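# Stow the glue stick in the wooden box drawer, then close it

## Task

Place the glue stick inside the drawer of the wooden box and push the drawer closed, so that nothing remains outside it.

## Robot and tools

Robot and frames. There are two arms, left_arm and right_arm, each ending in a two-finger gripper. The scene frame has its origin at table-top height, halfway between the two nominal bases, with +x pointing out over the table, +z up, and left_arm on the +y side. Camera image sides do not follow the arm names. Calibrated bases: left_arm at (-0.008, +0.400, +0.050) m, quat_wxyz (+1.000, 0, 0, +0.007); right_arm at (-0.011, -0.398, +0.050) m, quat_wxyz (+1.000, 0, 0, -0.024). Every hand pose, target and velocity, and the poses of wrist cameras, are given in that arm's own base frame. Fixed cameras and the table use the scene frame. Reported hand positions can be off by a few centimetres, more so at long reach.

Gripper. The fingers point along the gripper's +z axis and open and close along its y axis. end_effector_position is the spot between the pads when they are shut. The fingertips extend about 33 mm past that spot when the gap is 40 mm or less, and only about 9 mm when fully open. The fingers can fold. A part held in the outer quarter of the pads gets the requested squeeze. A part held deeper can be pulled toward the palm: a thin part may end up loose, and a wide one squeezed too hard. Tips pushed against a surface fold easily unless the fingers are fully closed.

The row: 20 numbers, always, even if one arm is idle. Numbers 1-10 belong to left_arm and 11-20 to right_arm. Within each arm's part the order is x, y, z (metres, absolute target for end_effector_position in that arm's base frame), then qw, qx, qy, qz (absolute target orientation, w first), then gripper position, force_limit and speed, each in [-1, 1]. position +1 means fully open (140 mm), about -0.8 means the pads touch, and -1 means close until blocked. force_limit sets the pad press after a slow close: about 14 N at -1, 40 N at 0 and 58 N at +1. speed sets finger travel: about 30 mm/s at -1, 140 at 0 and 250 at +1. Both default to +1, and faster closes grip harder. To keep an arm still, resend its last reported pose and its last gripper numbers in every call. To keep an orientation, repeat the same quaternion.

execute_actions(actions, cameras). actions is a list of actions. Each action is a table of up to 15 rows, one per 1/30 s step; a shorter table repeats its last row. Any target more than 0.6 m from its gripper's current position, along any gripper axis, gets the action refused for both arms. At each step the controller clips the command to within 70 mm and 16 degrees of the measured pose, so one action may fall short; the result's Hand target shows where the arm is actually heading. An empty actions list returns full state and all cameras. cameras: a list of names, ["all"], or [].

move(target, speed, blend, stop_force, zero, blocking, cameras). target is one 20-number row or a list of up to 15 rows; these are absolute poses in each arm's base frame, with no 0.6 m limit. Each gripper follows a straight line; moves last at most 10 s and do not avoid obstacles. speed: top path speed in m/s, 0.002 to 1, default 0.25, one number or one per target. blend: corner rounding in m for lists, default 0 (stop at each). stop_force: 12 to 80 N, one value for both arms; the arm's path ends when push against its motion exceeds it. Use it only slowly, not while the gripper rotates, and omit it when backing away from a contact. zero (default true) re-zeroes the force before the move. blocking=false returns after about 0.5 s while the move continues, and cannot be combined with stop_force. In a list, keep the finger numbers identical across rows. The result adds a move: line, such as done, off_target, moving, held or fault, plus limits notes (paced = clipped, held = steps withheld).

wait(seconds 0 to 10, cameras): holds the last commands. stop(cameras): brakes a running move; the fingers keep moving. zoom_image(camera, region): camera is one of cam_head_left, cam_head_right, cam_high, cam_left_wrist, cam_right_wrist; region is [x0, y0, x1, y1] in pixels of that camera's newest image, at most 504 by 504. All images are 896x504. finished_scene(scene): ends scene 1 or 2 for good; call it only once the drawer is shut with the glue stick inside.

Results. Each arm shows end_effector_position, end_effector_quat_wxyz, Hand target, gripper position_measured (counts: 3 open, about 75 = 100 mm, 139 = 60 mm, 200 = 20 mm, 230 pads meeting) and object_status: 0 moving, 1 blocked while opening, 2 blocked while closing (a grip), 3 reached the requested position or pads met. After sending -1, look for 2. To tighten a grip, raise force_limit and change position slightly, e.g. -1 to -0.98. Tool commands lists the current tool commands. Flange force gives the estimated outside force along the gripper axes, including any held weight; it is noisy, and reads no reading near singular poses. Joint velocities reading within noise means the arm is at rest.

What to avoid. Nothing may fall off the table or be left off it. Do not drop parts, let go of moving parts, slam, or hit fixed or heavy objects. Never squeeze or hit the other arm, including by closing onto its fingers. The arms are stiff: aiming past a firm contact can trigger a fault. A contact torque over a joint limit (139 N m for waist, shoulder and elbow; 34.8 for the wrist joints) or 150 N of outside force stops that arm for 10 s. Long holding, stretching or pushing heats motors, shown by MOTOR HOT, and can cause a 30 to 60 s over-temperature stop. Avoid large twists or off-centre loads on the gripper. Loose objects may get nudged now and then, so check with cameras.

Each tool is called after "Request:" as name([rows], argument=value, ...), one row to a line, values as JSON.

## Session

Request:
execute_actions(actions=[])

Scene clock: 0.00 s.
left_arm: end_effector_position=(+0.3321, -0.6807, +0.0598) position_measured=3 object_status=3 end_effector_quat_wxyz=(+0.167, +0.651, -0.550, +0.496) | right_arm: end_effector_position=(+0.3461, -0.1994, +0.3023) position_measured=3 object_status=3 end_effector_quat_wxyz=(-0.068, -0.592, +0.752, -0.283)
Joint positions: left_arm=[-0.899 0.4 -0.414 -0.33 0.359 1.445] | right_arm=[0.351 -0.489 -0.538 0.592 -1.485 -0.628]
Joint velocities: within noise
Flange force (N): no reading
Hand target: left_arm +0.3321, -0.6807, +0.0598; +0.167, +0.651, -0.550, +0.496 | right_arm +0.3461, -0.1994, +0.3023; -0.068, -0.592, +0.752, -0.283
Tool commands: left_gripper/position=+1.0 left_gripper/force_limit=+1.0 left_gripper/speed=+1.0 right_gripper/position=+1.0 right_gripper/force_limit=+1.0 right_gripper/speed=+1.0

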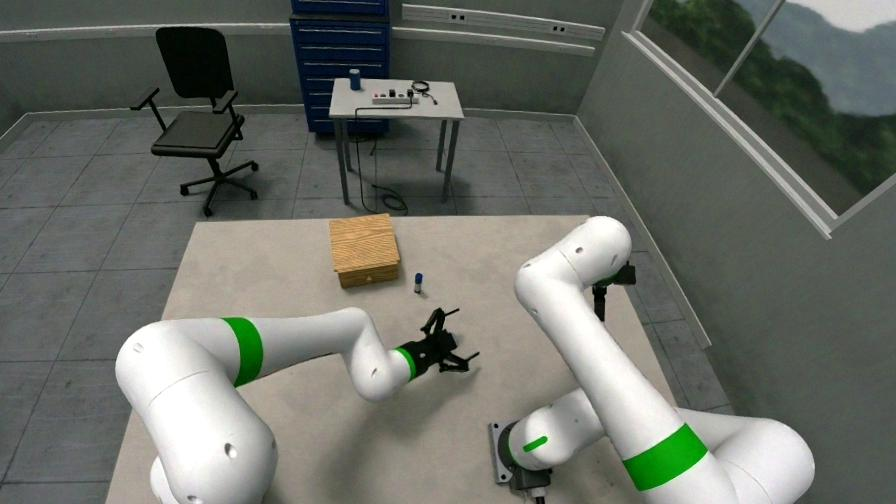

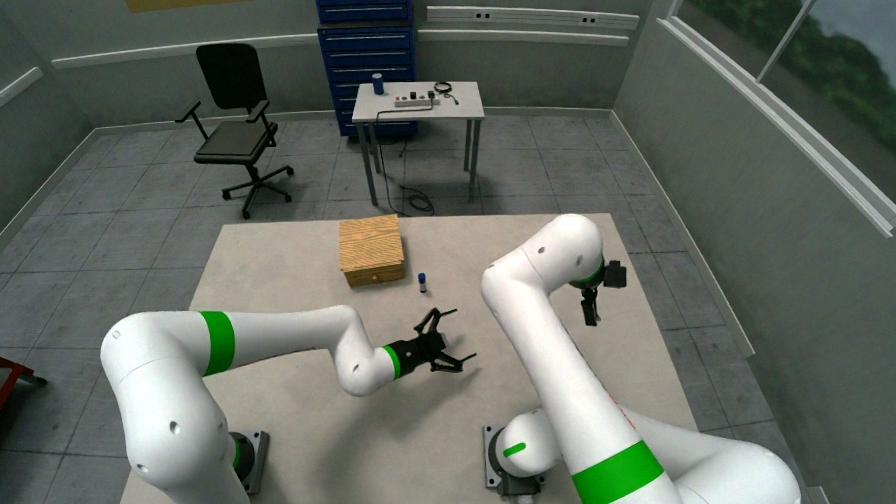

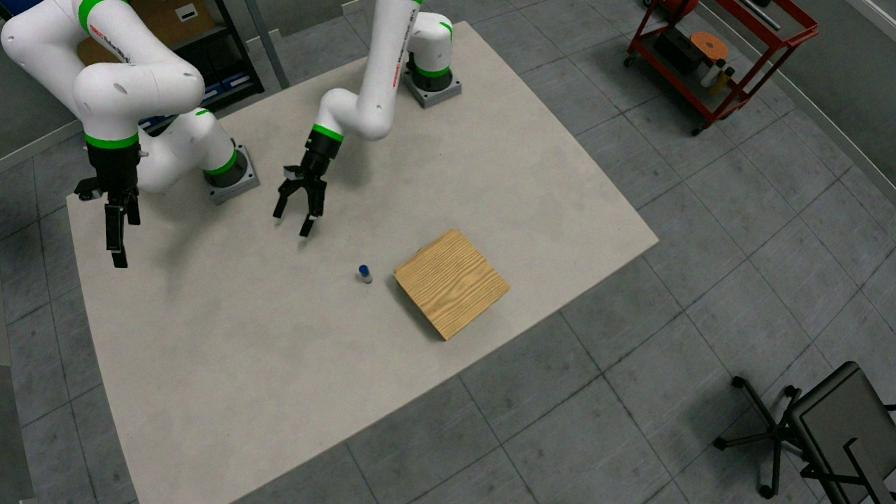

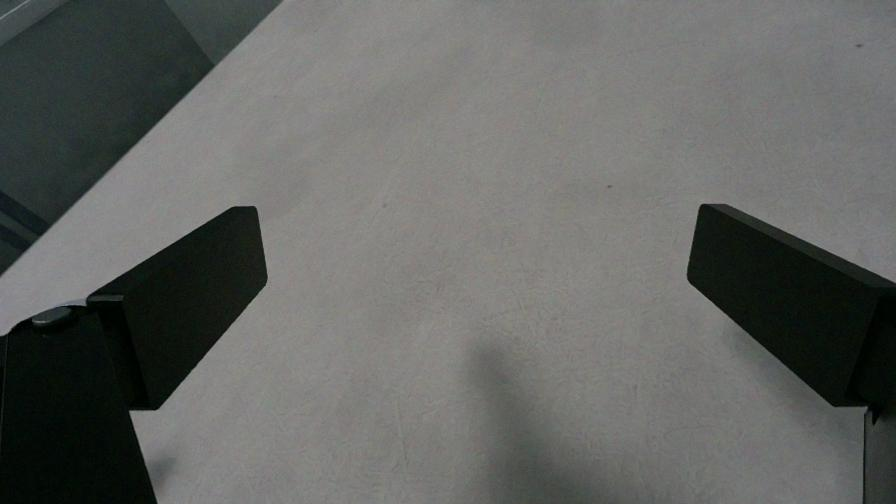

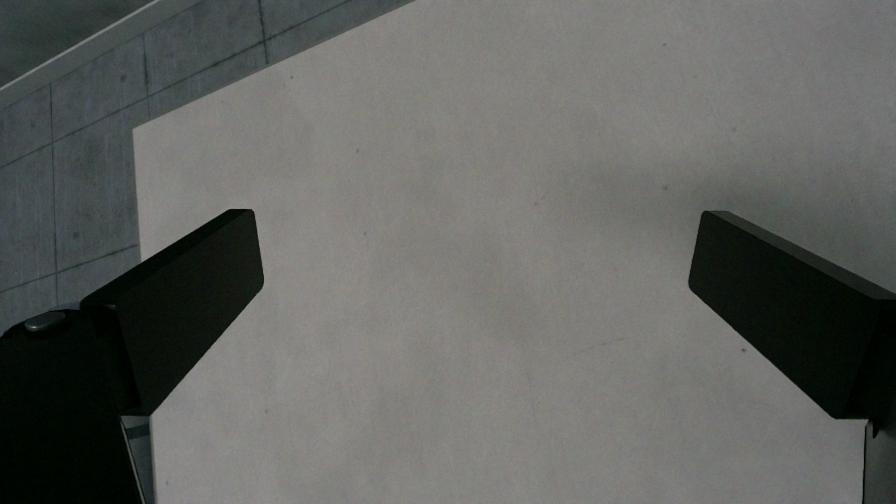

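Request:
zoom_image(camera="cam_head_right", region=[320, 200, 480, 310])

Request:
zoom_image(camera="cam_head_left", region=[310, 200, 470, 310])

Request:
zoom_image(camera="cam_high", region=[340, 210, 540, 350])

Scaled by 3.150 from the camera's 896x504 image, which has a finer 1280x720 frame.

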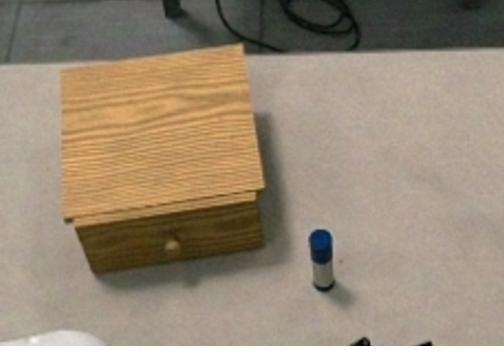

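Scaled by 3.150 from the camera's 896x504 image, which has a finer 1280x720 frame.

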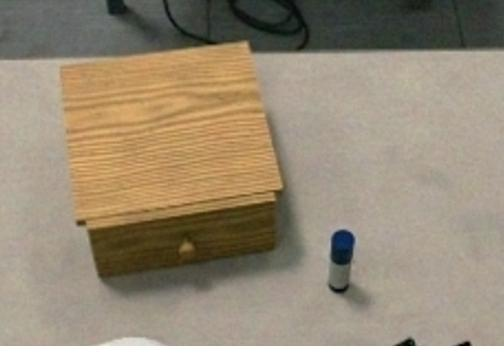

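Scaled by 2.520 from the camera's 896x504 image, which has a finer 1280x720 frame.

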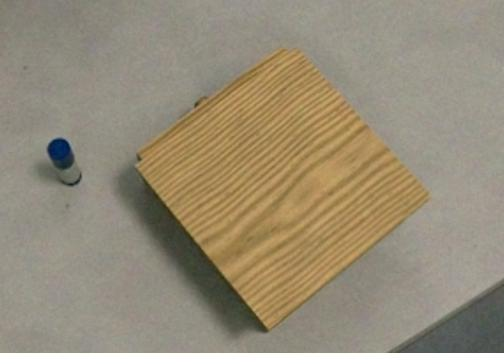

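Request:
move([
  [0.34,-0.40,0.28,0,0.924,0,0.383,1,1,1,0.38,0.0,0.40,0,-0.707,0.707,0,1,1,1],
  [0.34,-0.17,0.28,0,0.924,0,0.383,1,1,1,0.45,0.26,0.35,0,-0.707,0.707,0,1,1,1],
], blend=[0.05,0], speed=0.35, cameras=["all"])

Scene clock: 4.87 s.
left_arm: end_effector_position=(+0.3400, -0.1700, +0.2799) position_measured=3 object_status=3 end_effector_quat_wxyz=(+0.000, +0.924, +0.000, +0.383) | right_arm: end_effector_position=(+0.4500, +0.2600, +0.3500) position_measured=3 object_status=3 end_effector_quat_wxyz=(+0.000, +0.707, -0.707, +0.000)
Joint positions: left_arm=[-1.594 -0.719 -0.843 2.354 1.5 0.104] | right_arm=[0.777 0.223 0.51 0 -1.858 -0.777]
Flange force (N): left_arm=no reading | right_arm=[3.8 1.4 -2.1]
Hand target: left_arm +0.3400, -0.1700, +0.2800; +0.000, +0.924, +0.000, +0.383 | right_arm +0.4500, +0.2600, +0.3500; +0.000, +0.707, -0.707, +0.000
Off the commanded pose: left_arm 0.000 m, 0 deg | right_arm 0.000 m, 0 deg.
move: done; limits=paced

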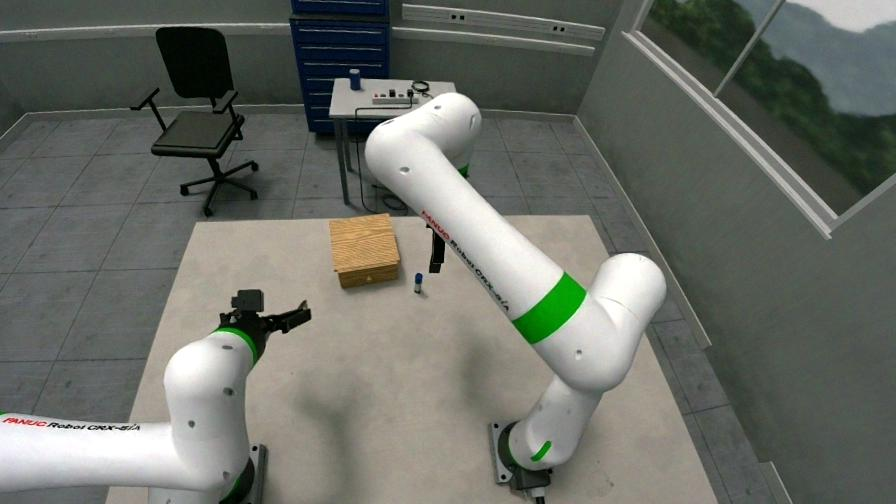

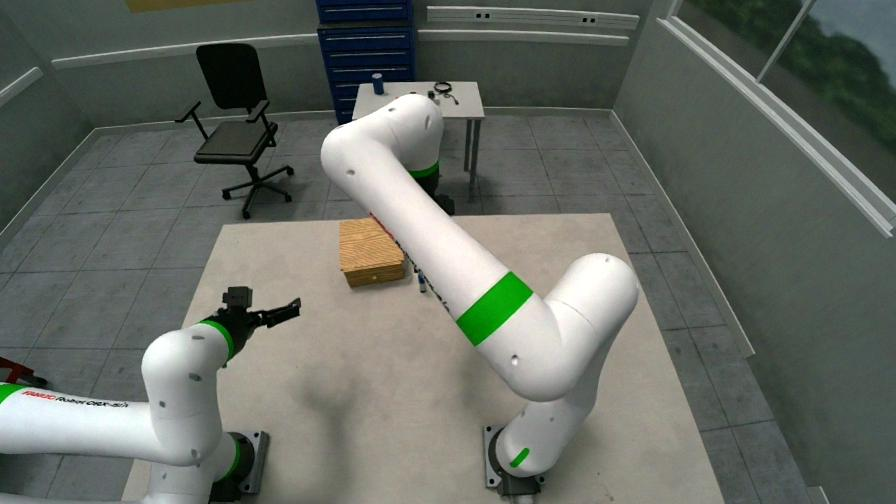

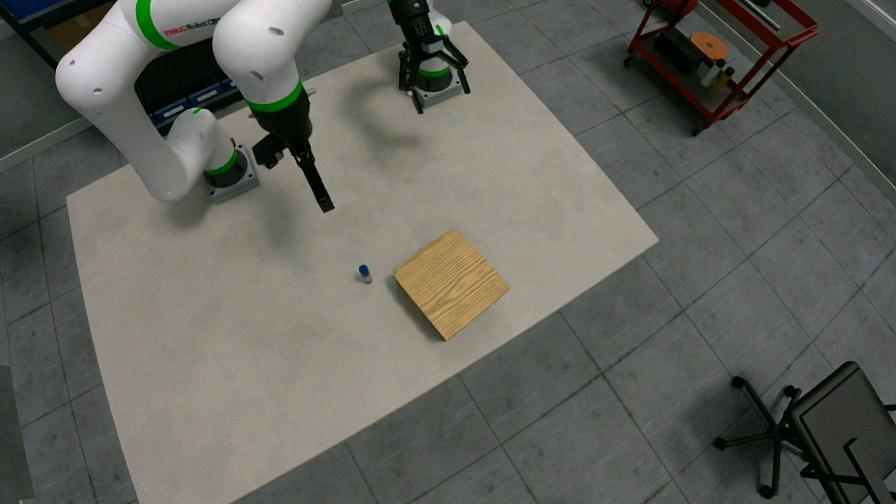

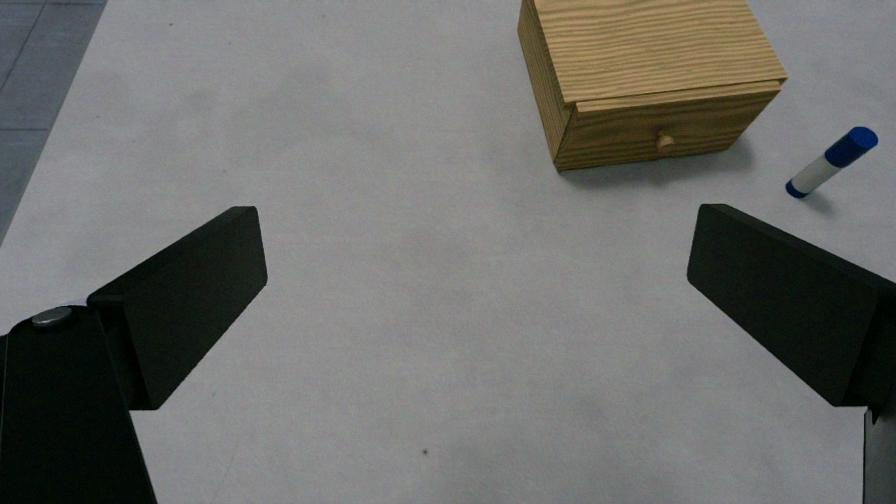

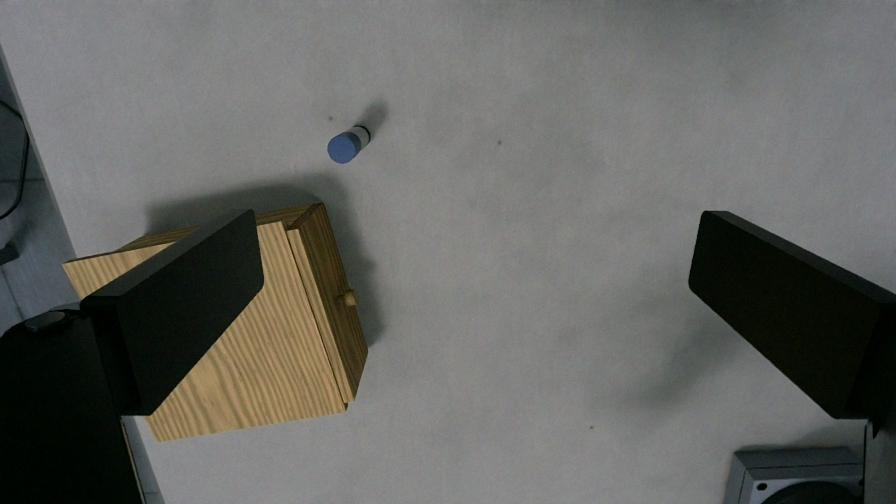

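Request:
move(target=[0.471,-0.389,0.06,-0.0314,0.8643,0.0544,0.499,0.2,1,1,0.562,0.295,0.17,0,-0.707,0.707,0,1,1,1], speed=0.3, cameras=["all"])

Scene clock: 7.93 s.
left_arm: end_effector_position=(+0.4710, -0.3890, +0.0600) position_measured=104 object_status=3 end_effector_quat_wxyz=(-0.031, +0.864, +0.054, +0.499) | right_arm: end_effector_position=(+0.5620, +0.2950, +0.1700) position_measured=3 object_status=3 end_effector_quat_wxyz=(+0.000, +0.707, -0.707, +0.000)
Joint positions: left_arm=[-1.219 0.378 -0.734 1.628 1.007 1.034] | right_arm=[0.69 0.487 0.438 0 -1.522 -0.69]
Flange force (N): left_arm=[3.5 -7.0 -3.7] | right_arm=[4.4 3.1 -3.6]
Hand target: left_arm +0.4710, -0.3890, +0.0600; -0.031, +0.864, +0.054, +0.499 | right_arm +0.5620, +0.2950, +0.1700; +0.000, +0.707, -0.707, +0.000
Off the commanded pose: left_arm 0.000 m, 0 deg | right_arm 0.000 m, 0 deg.
move: done; limits=paced

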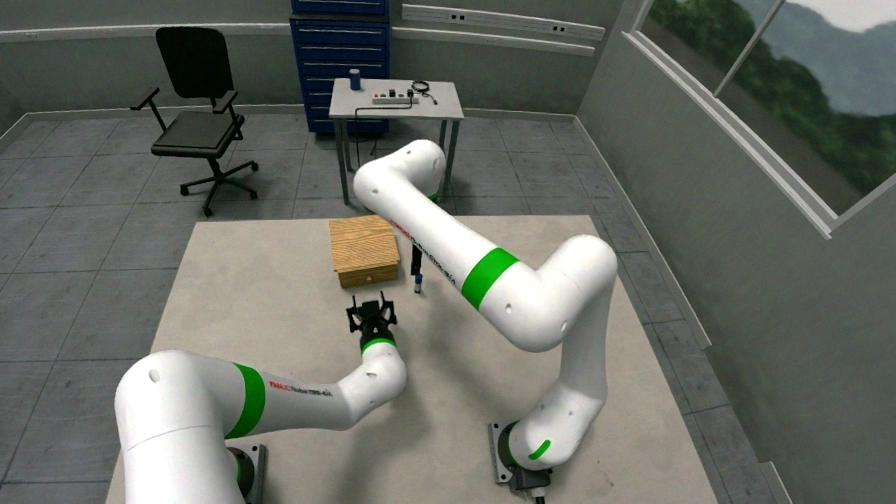

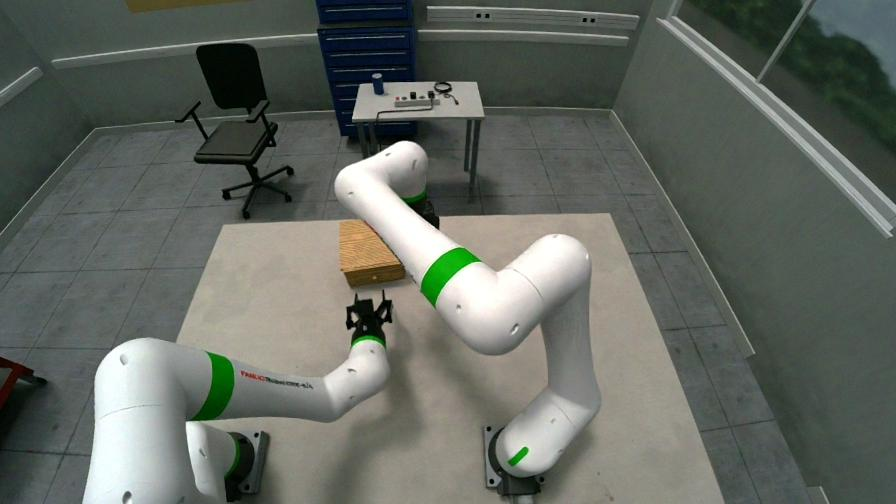

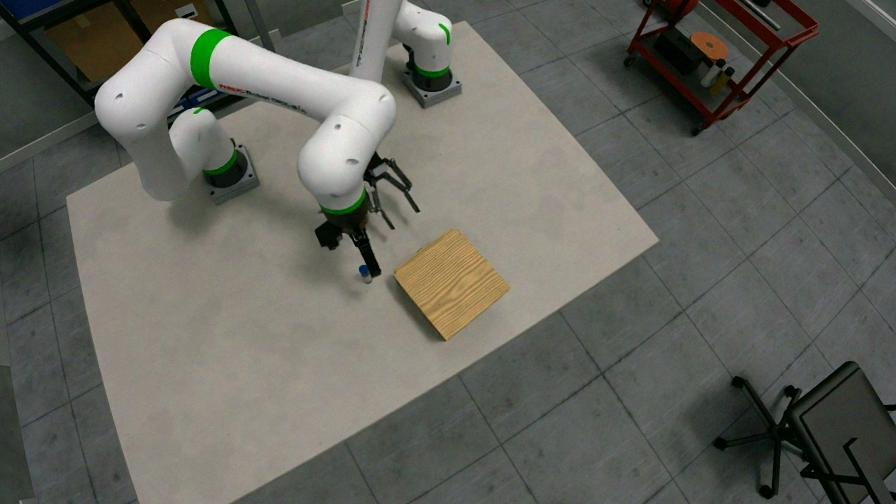

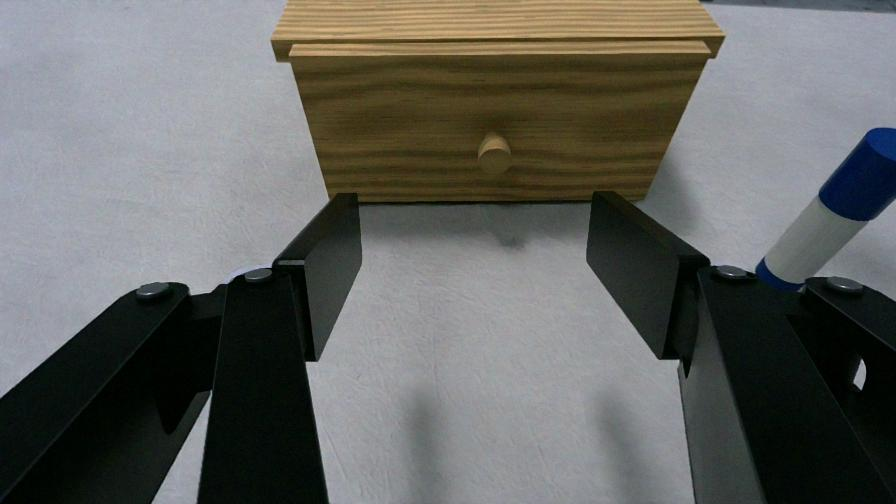

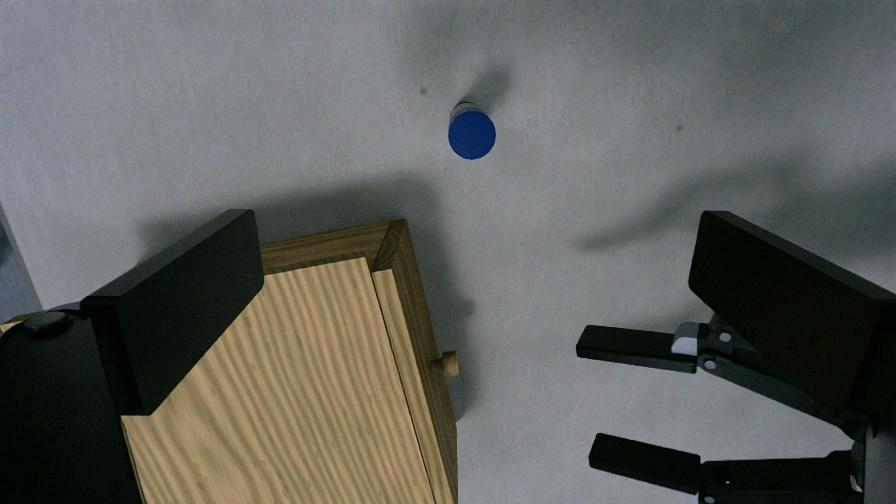

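Request:
move([
  [0.4739,-0.4065,0.0617,-0.0314,0.8643,0.0544,0.499,0.2,1,1,0.54,0.10,0.27,-0.4418,0.5222,0.6307,0.3658,0.2,1,1],
  [0.5831,-0.3926,-0.0018,-0.0314,0.8643,0.0544,0.499,0.2,1,1,0.5837,0.1452,0.045,-0.4418,0.5222,0.6307,0.3658,0.2,1,1],
], speed=[0.5,0.15], cameras=["all"])

Scene clock: 14.77 s.
left_arm: end_effector_position=(+0.5831, -0.3926, -0.0018) position_measured=104 object_status=3 end_effector_quat_wxyz=(-0.031, +0.864, +0.054, +0.499) | right_arm: end_effector_position=(+0.5837, +0.1452, +0.0450) position_measured=104 object_status=3 end_effector_quat_wxyz=(-0.442, +0.522, +0.631, +0.366)
Joint positions: left_arm=[-0.937 0.594 -0.581 1.317 0.897 1.125] | right_arm=[-0.189 0.893 0.489 -1.095 -1.755 -2.626]
Flange force (N): left_arm=[-2.4 -6.1 -9.9] | right_arm=[7.0 -3.4 -2.5]
Hand target: left_arm +0.5831, -0.3926, -0.0018; -0.031, +0.864, +0.054, +0.499 | right_arm +0.5837, +0.1452, +0.0450; -0.442, +0.522, +0.631, +0.366
Off the commanded pose: left_arm 0.000 m, 0 deg | right_arm 0.000 m, 0 deg.
move: done

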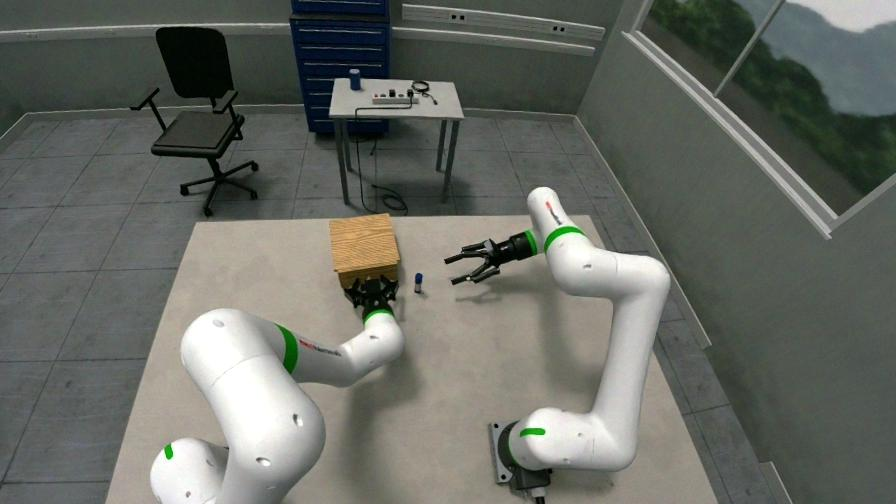

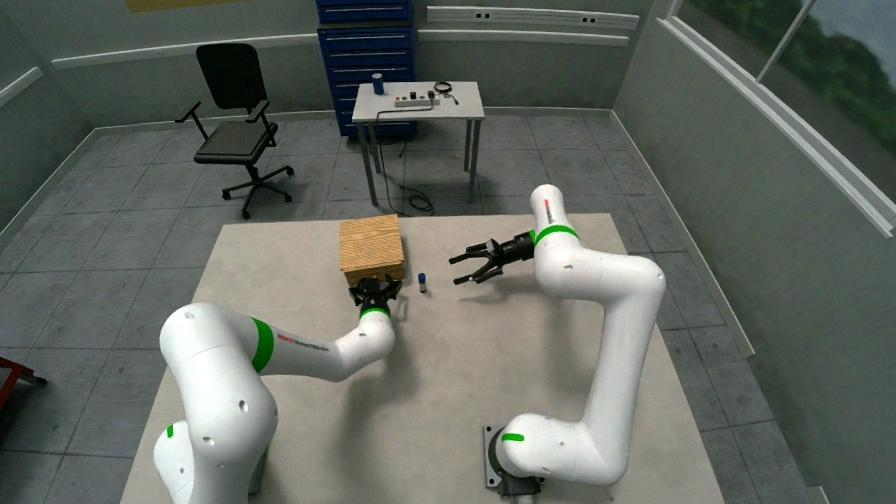

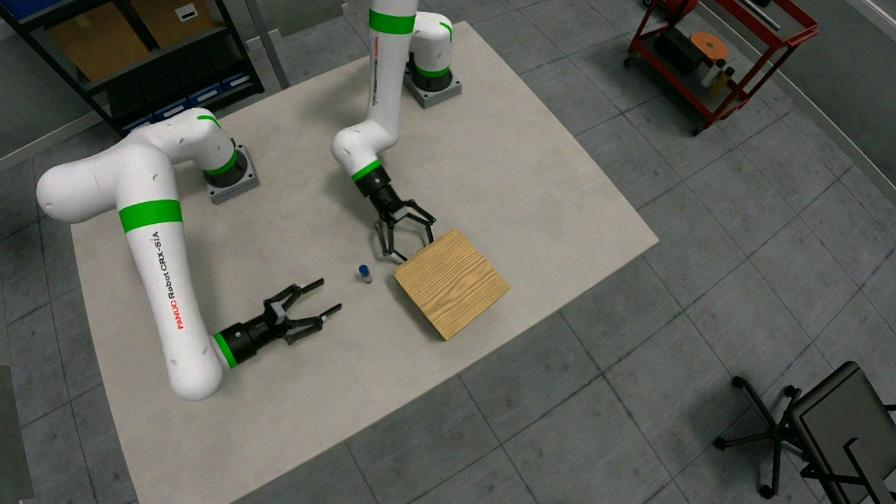

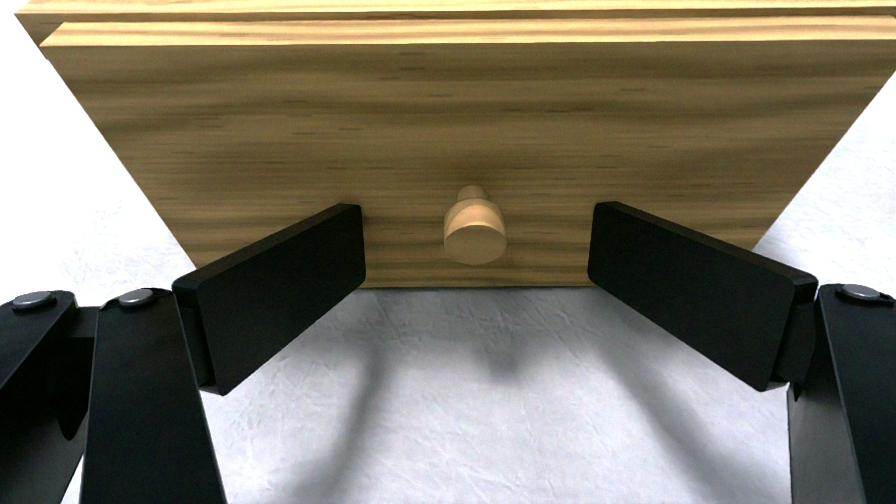

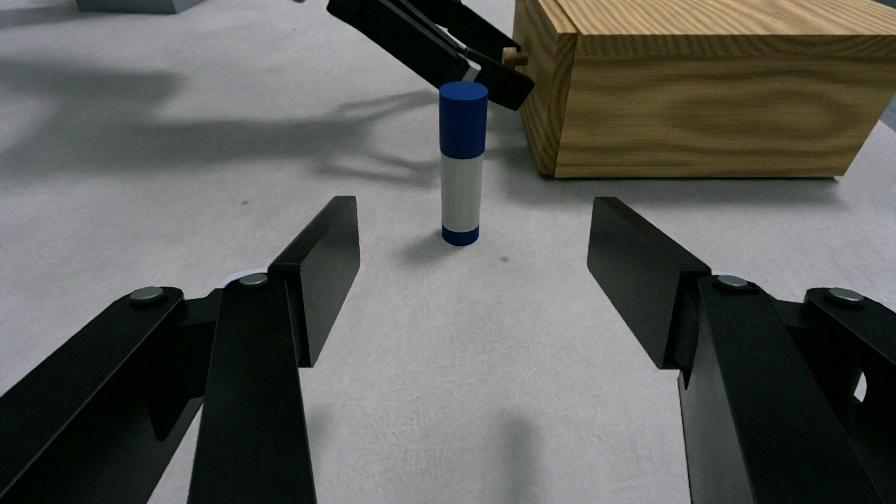

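Request:
move(target=[0.5831,-0.3926,-0.0018,-0.0314,0.8643,0.0544,0.499,-1,-0.1,-1,0.5622,0.2588,0.0025,-0.4418,0.5222,0.6307,0.3658,0.2,1,1], speed=0.12, cameras=["all"])

Scene clock: 18.83 s.
left_arm: end_effector_position=(+0.5831, -0.3925, -0.0018) position_measured=230 object_status=0 end_effector_quat_wxyz=(-0.031, +0.864, +0.054, +0.499) | right_arm: end_effector_position=(+0.5622, +0.2588, +0.0025) position_measured=104 object_status=3 end_effector_quat_wxyz=(-0.442, +0.522, +0.631, +0.366)
Joint positions: left_arm=[-0.936 0.594 -0.581 1.317 0.897 1.125] | right_arm=[-0.03 0.883 0.35 -1.162 -1.572 -2.57]
Flange force (N): left_arm=[-1.7 -4.8 -0.4] | right_arm=[7.3 -3.4 -4.6]
Hand target: left_arm +0.5831, -0.3926, -0.0018; -0.031, +0.864, +0.054, +0.499 | right_arm +0.5622, +0.2588, +0.0025; -0.442, +0.522, +0.631, +0.366
Off the commanded pose: left_arm 0.000 m, 0 deg | right_arm 0.000 m, 0 deg.
move: done

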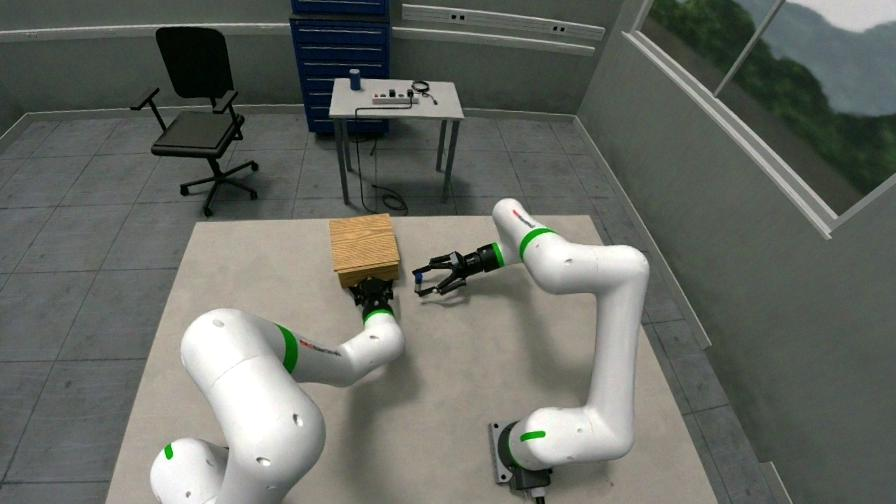

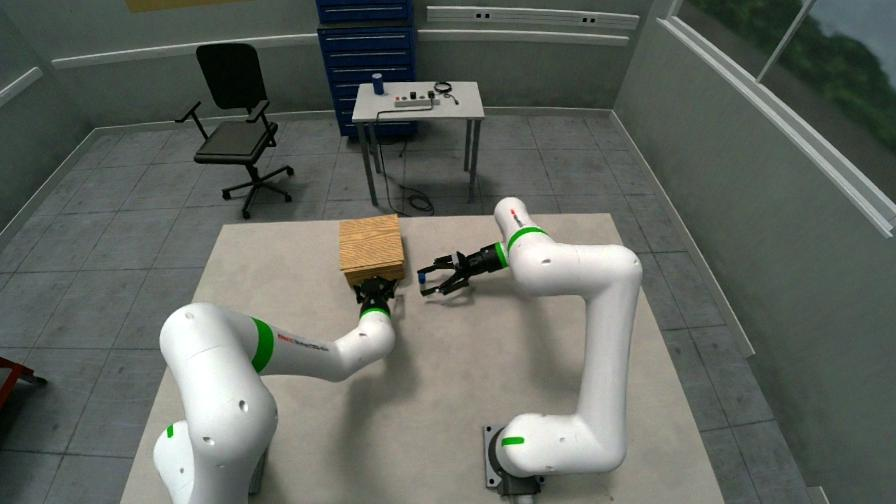

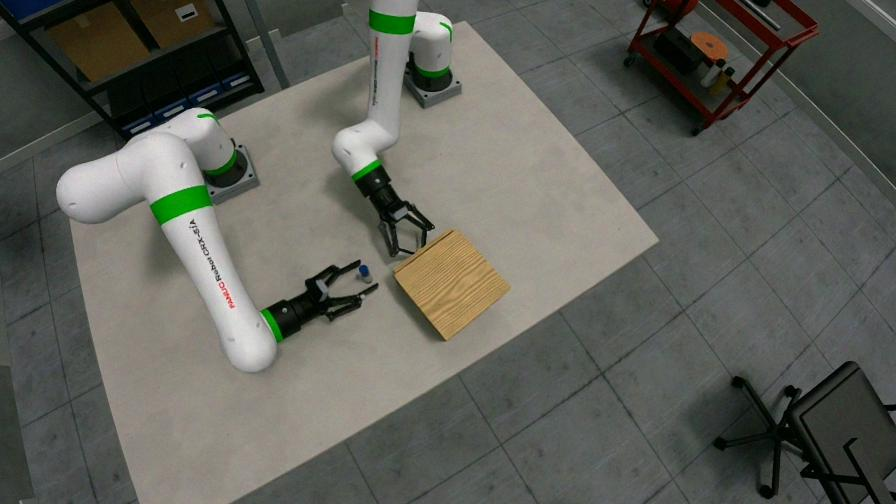

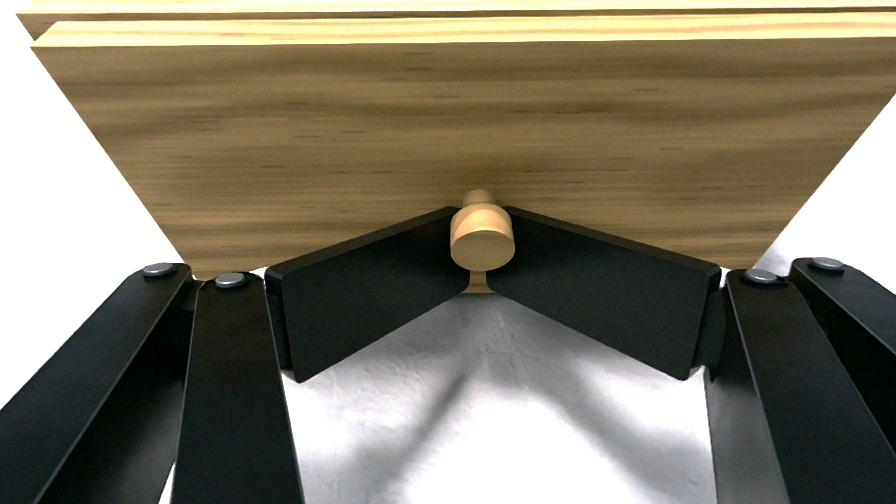

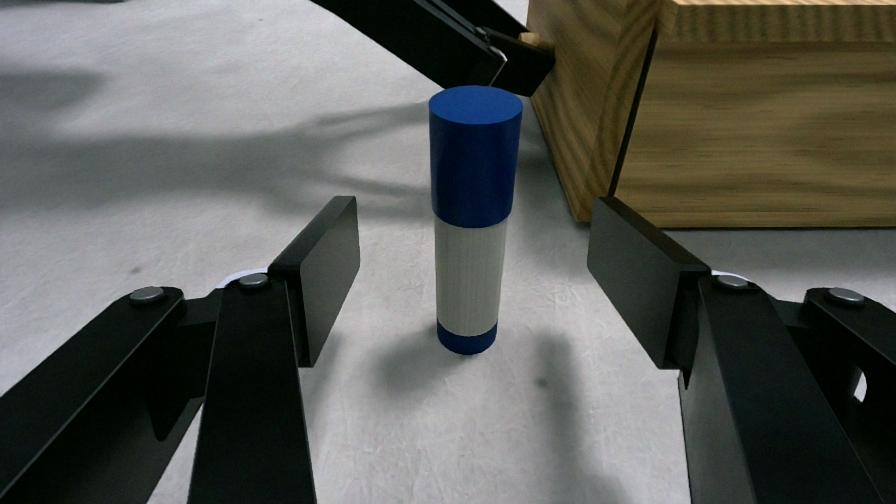

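Request:
move(target=[0.5831,-0.3925,-0.0018,-0.0314,0.8643,0.0544,0.499,-1,-0.1,-1,0.5622,0.2588,0.0025,-0.4418,0.5222,0.6307,0.3658,-1,-0.1,-1], speed=0.12)

Request:
wait(seconds=1, cameras=["cam_right_wrist"])

Scene clock: 21.27 s.
left_arm: end_effector_position=(+0.5831, -0.3925, -0.0018) position_measured=230 object_status=3 end_effector_quat_wxyz=(-0.031, +0.864, +0.054, +0.499) | right_arm: end_effector_position=(+0.5622, +0.2588, +0.0025) position_measured=196 object_status=0 end_effector_quat_wxyz=(-0.442, +0.522, +0.631, +0.366)
Joint positions: left_arm=[-0.936 0.594 -0.581 1.317 0.897 1.125] | right_arm=[-0.03 0.883 0.35 -1.162 -1.572 -2.57]
Flange force (N): left_arm=[-1.8 -4.8 -1.3] | right_arm=[7.5 -3.1 -4.7]
Hand target: left_arm +0.5831, -0.3925, -0.0018; -0.031, +0.864, +0.054, +0.499 | right_arm +0.5622, +0.2588, +0.0025; -0.442, +0.522, +0.631, +0.366
Off the commanded pose: left_arm 0.000 m, 0 deg | right_arm 0.000 m, 0 deg.
move: done

Scene clock: 22.27 s.
left_arm: end_effector_position=(+0.5831, -0.3925, -0.0018) position_measured=230 object_status=3 end_effector_quat_wxyz=(-0.031, +0.864, +0.054, +0.499) | right_arm: end_effector_position=(+0.5622, +0.2588, +0.0025) position_measured=196 object_status=2 end_effector_quat_wxyz=(-0.442, +0.522, +0.631, +0.366)
Joint positions: left_arm=[-0.936 0.594 -0.581 1.317 0.897 1.125] | right_arm=[-0.03 0.883 0.35 -1.162 -1.572 -2.57]
Flange force (N): left_arm=[-1.9 -5.0 -0.6] | right_arm=[7.2 -3.1 -4.7]
Hand target: left_arm +0.5831, -0.3925, -0.0018; -0.031, +0.864, +0.054, +0.499 | right_arm +0.5622, +0.2588, +0.0025; -0.442, +0.522, +0.631, +0.366
Tool commands: left_gripper/position=-1.0 left_gripper/force_limit=-0.1 left_gripper/speed=-1.0 right_gripper/position=-1.0 right_gripper/force_limit=-0.1 right_gripper/speed=-1.0
Off the commanded pose: left_arm 0.000 m, 0 deg | right_arm 0.000 m, 0 deg.
wait: 1.00 s; at rest by 0.17 s
Images, in order (width x height): cam_right_wrist 896x504.

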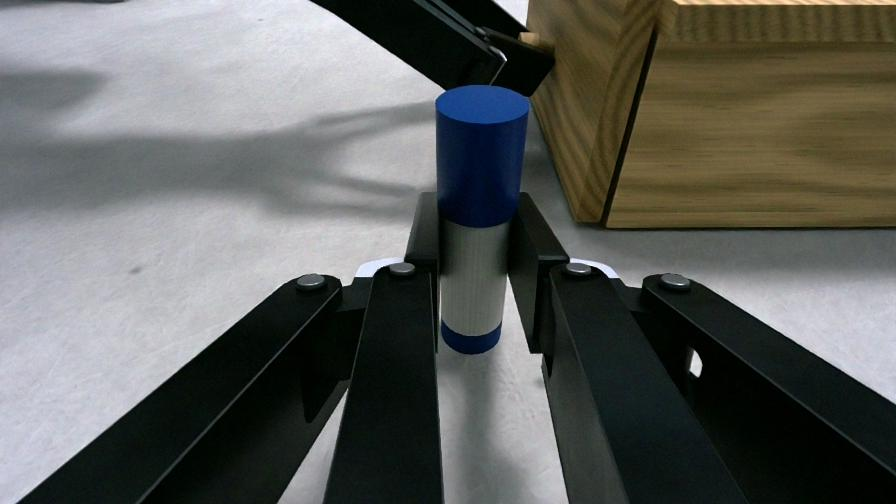

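Request:
move(target=[0.469,-0.4069,-0.0018,-0.0314,0.8643,0.0544,0.499,-1,-0.1,-1,0.5622,0.2588,0.1625,-0.4418,0.5222,0.6307,0.3658,-1,-0.1,-1], speed=0.1, stop_force=45, cameras=["all"])

Scene clock: 25.03 s.
left_arm: end_effector_position=(+0.4690, -0.4069, -0.0018) position_measured=230 object_status=3 end_effector_quat_wxyz=(-0.031, +0.864, +0.054, +0.499) | right_arm: end_effector_position=(+0.5622, +0.2588, +0.1625) position_measured=196 object_status=2 end_effector_quat_wxyz=(-0.442, +0.522, +0.631, +0.366)
Joint positions: left_arm=[-1.214 0.532 -0.698 1.548 1.003 1.175] | right_arm=[-0.032 0.638 0.368 -1.174 -1.678 -2.812]
Flange force (N): left_arm=[1.1 -5.5 -1.0] | right_arm=[5.6 -3.6 -4.0]
Hand target: left_arm +0.4690, -0.4069, -0.0018; -0.031, +0.864, +0.054, +0.499 | right_arm +0.5622, +0.2588, +0.1625; -0.442, +0.522, +0.631, +0.366
Off the commanded pose: left_arm 0.000 m, 0 deg | right_arm 0.000 m, 0 deg.
move: done

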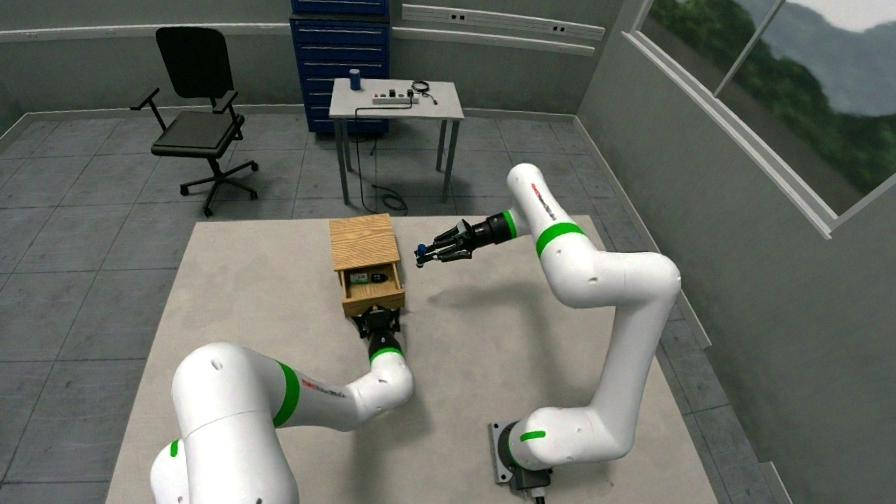

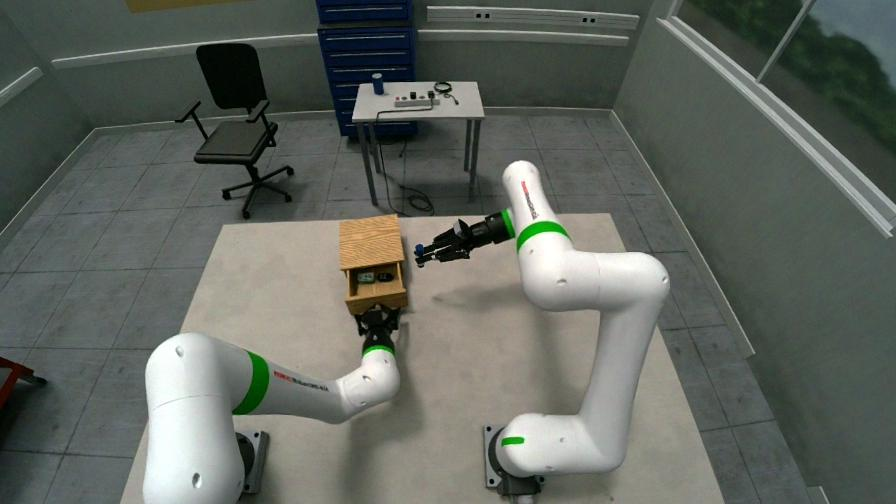

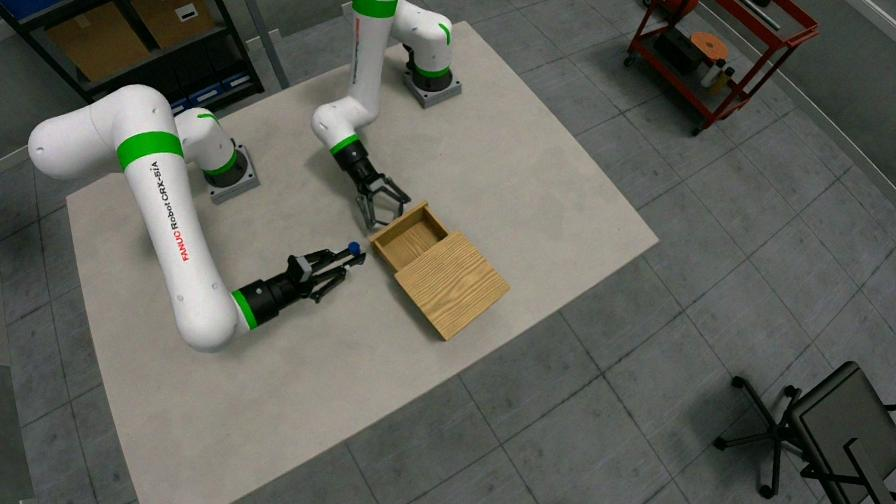

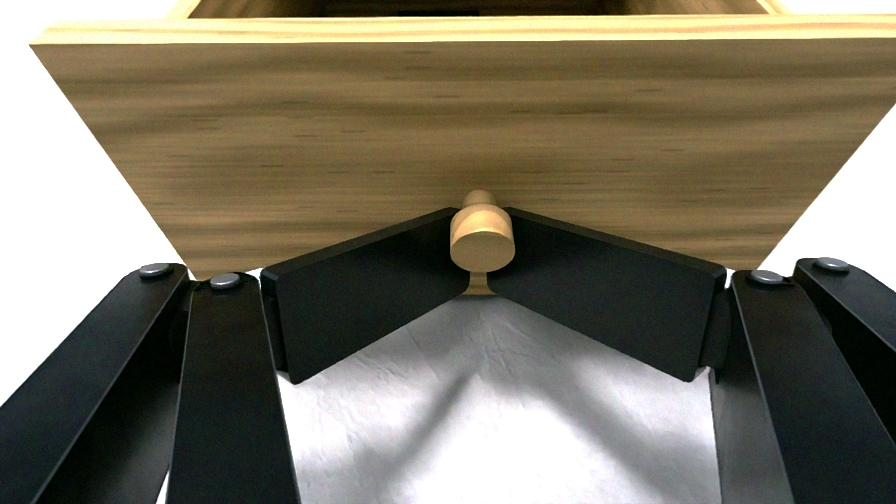

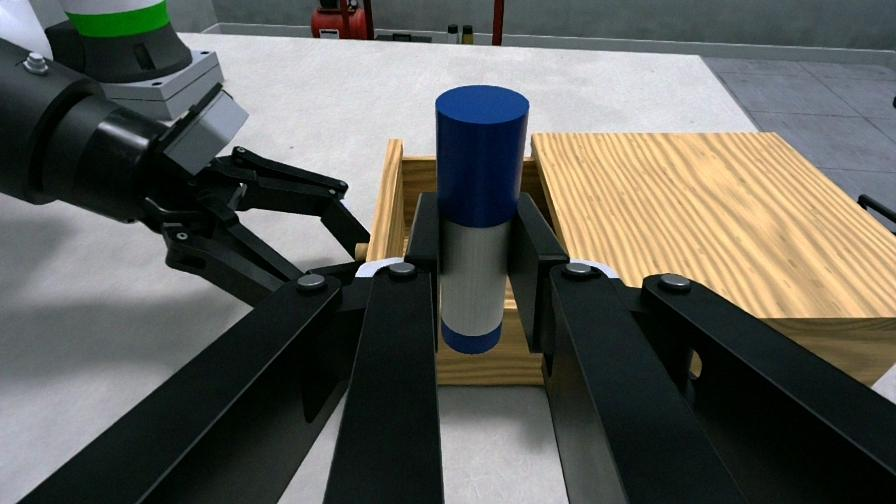

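Request:
zoom_image(camera="cam_head_left", region=[320, 210, 430, 330])

Request:
zoom_image(camera="cam_head_right", region=[320, 210, 430, 330])

Request:
zoom_image(camera="cam_high", region=[350, 190, 470, 280])

Scaled by 4.200 from the camera's 896x504 image, which has a finer 1280x720 frame.

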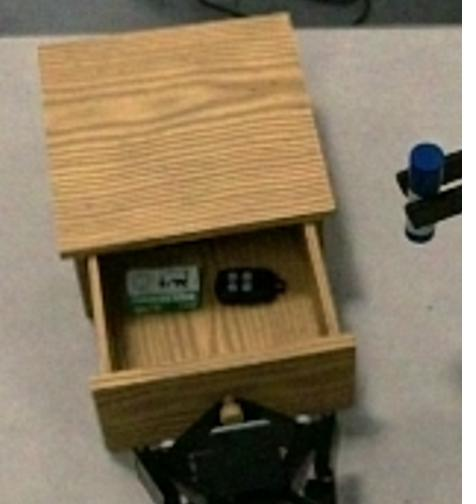

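Scaled by 4.200 from the camera's 896x504 image, which has a finer 1280x720 frame.

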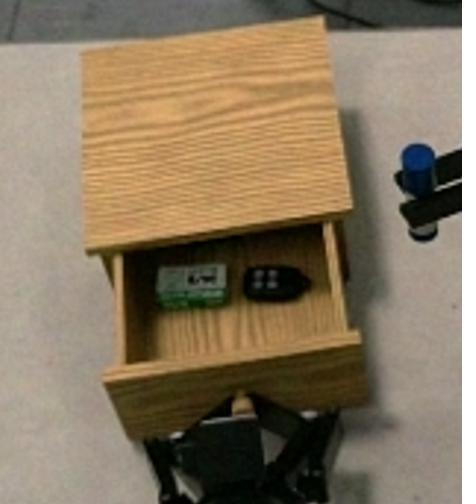

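Scaled by 4.200 from the camera's 896x504 image, which has a finer 1280x720 frame.

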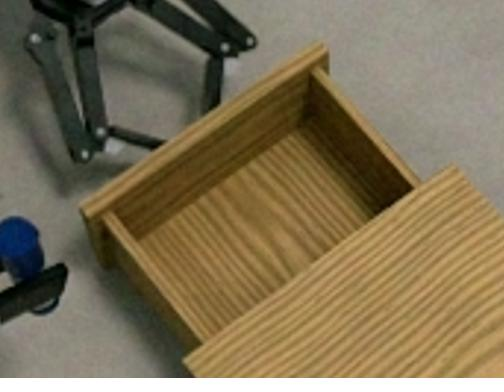

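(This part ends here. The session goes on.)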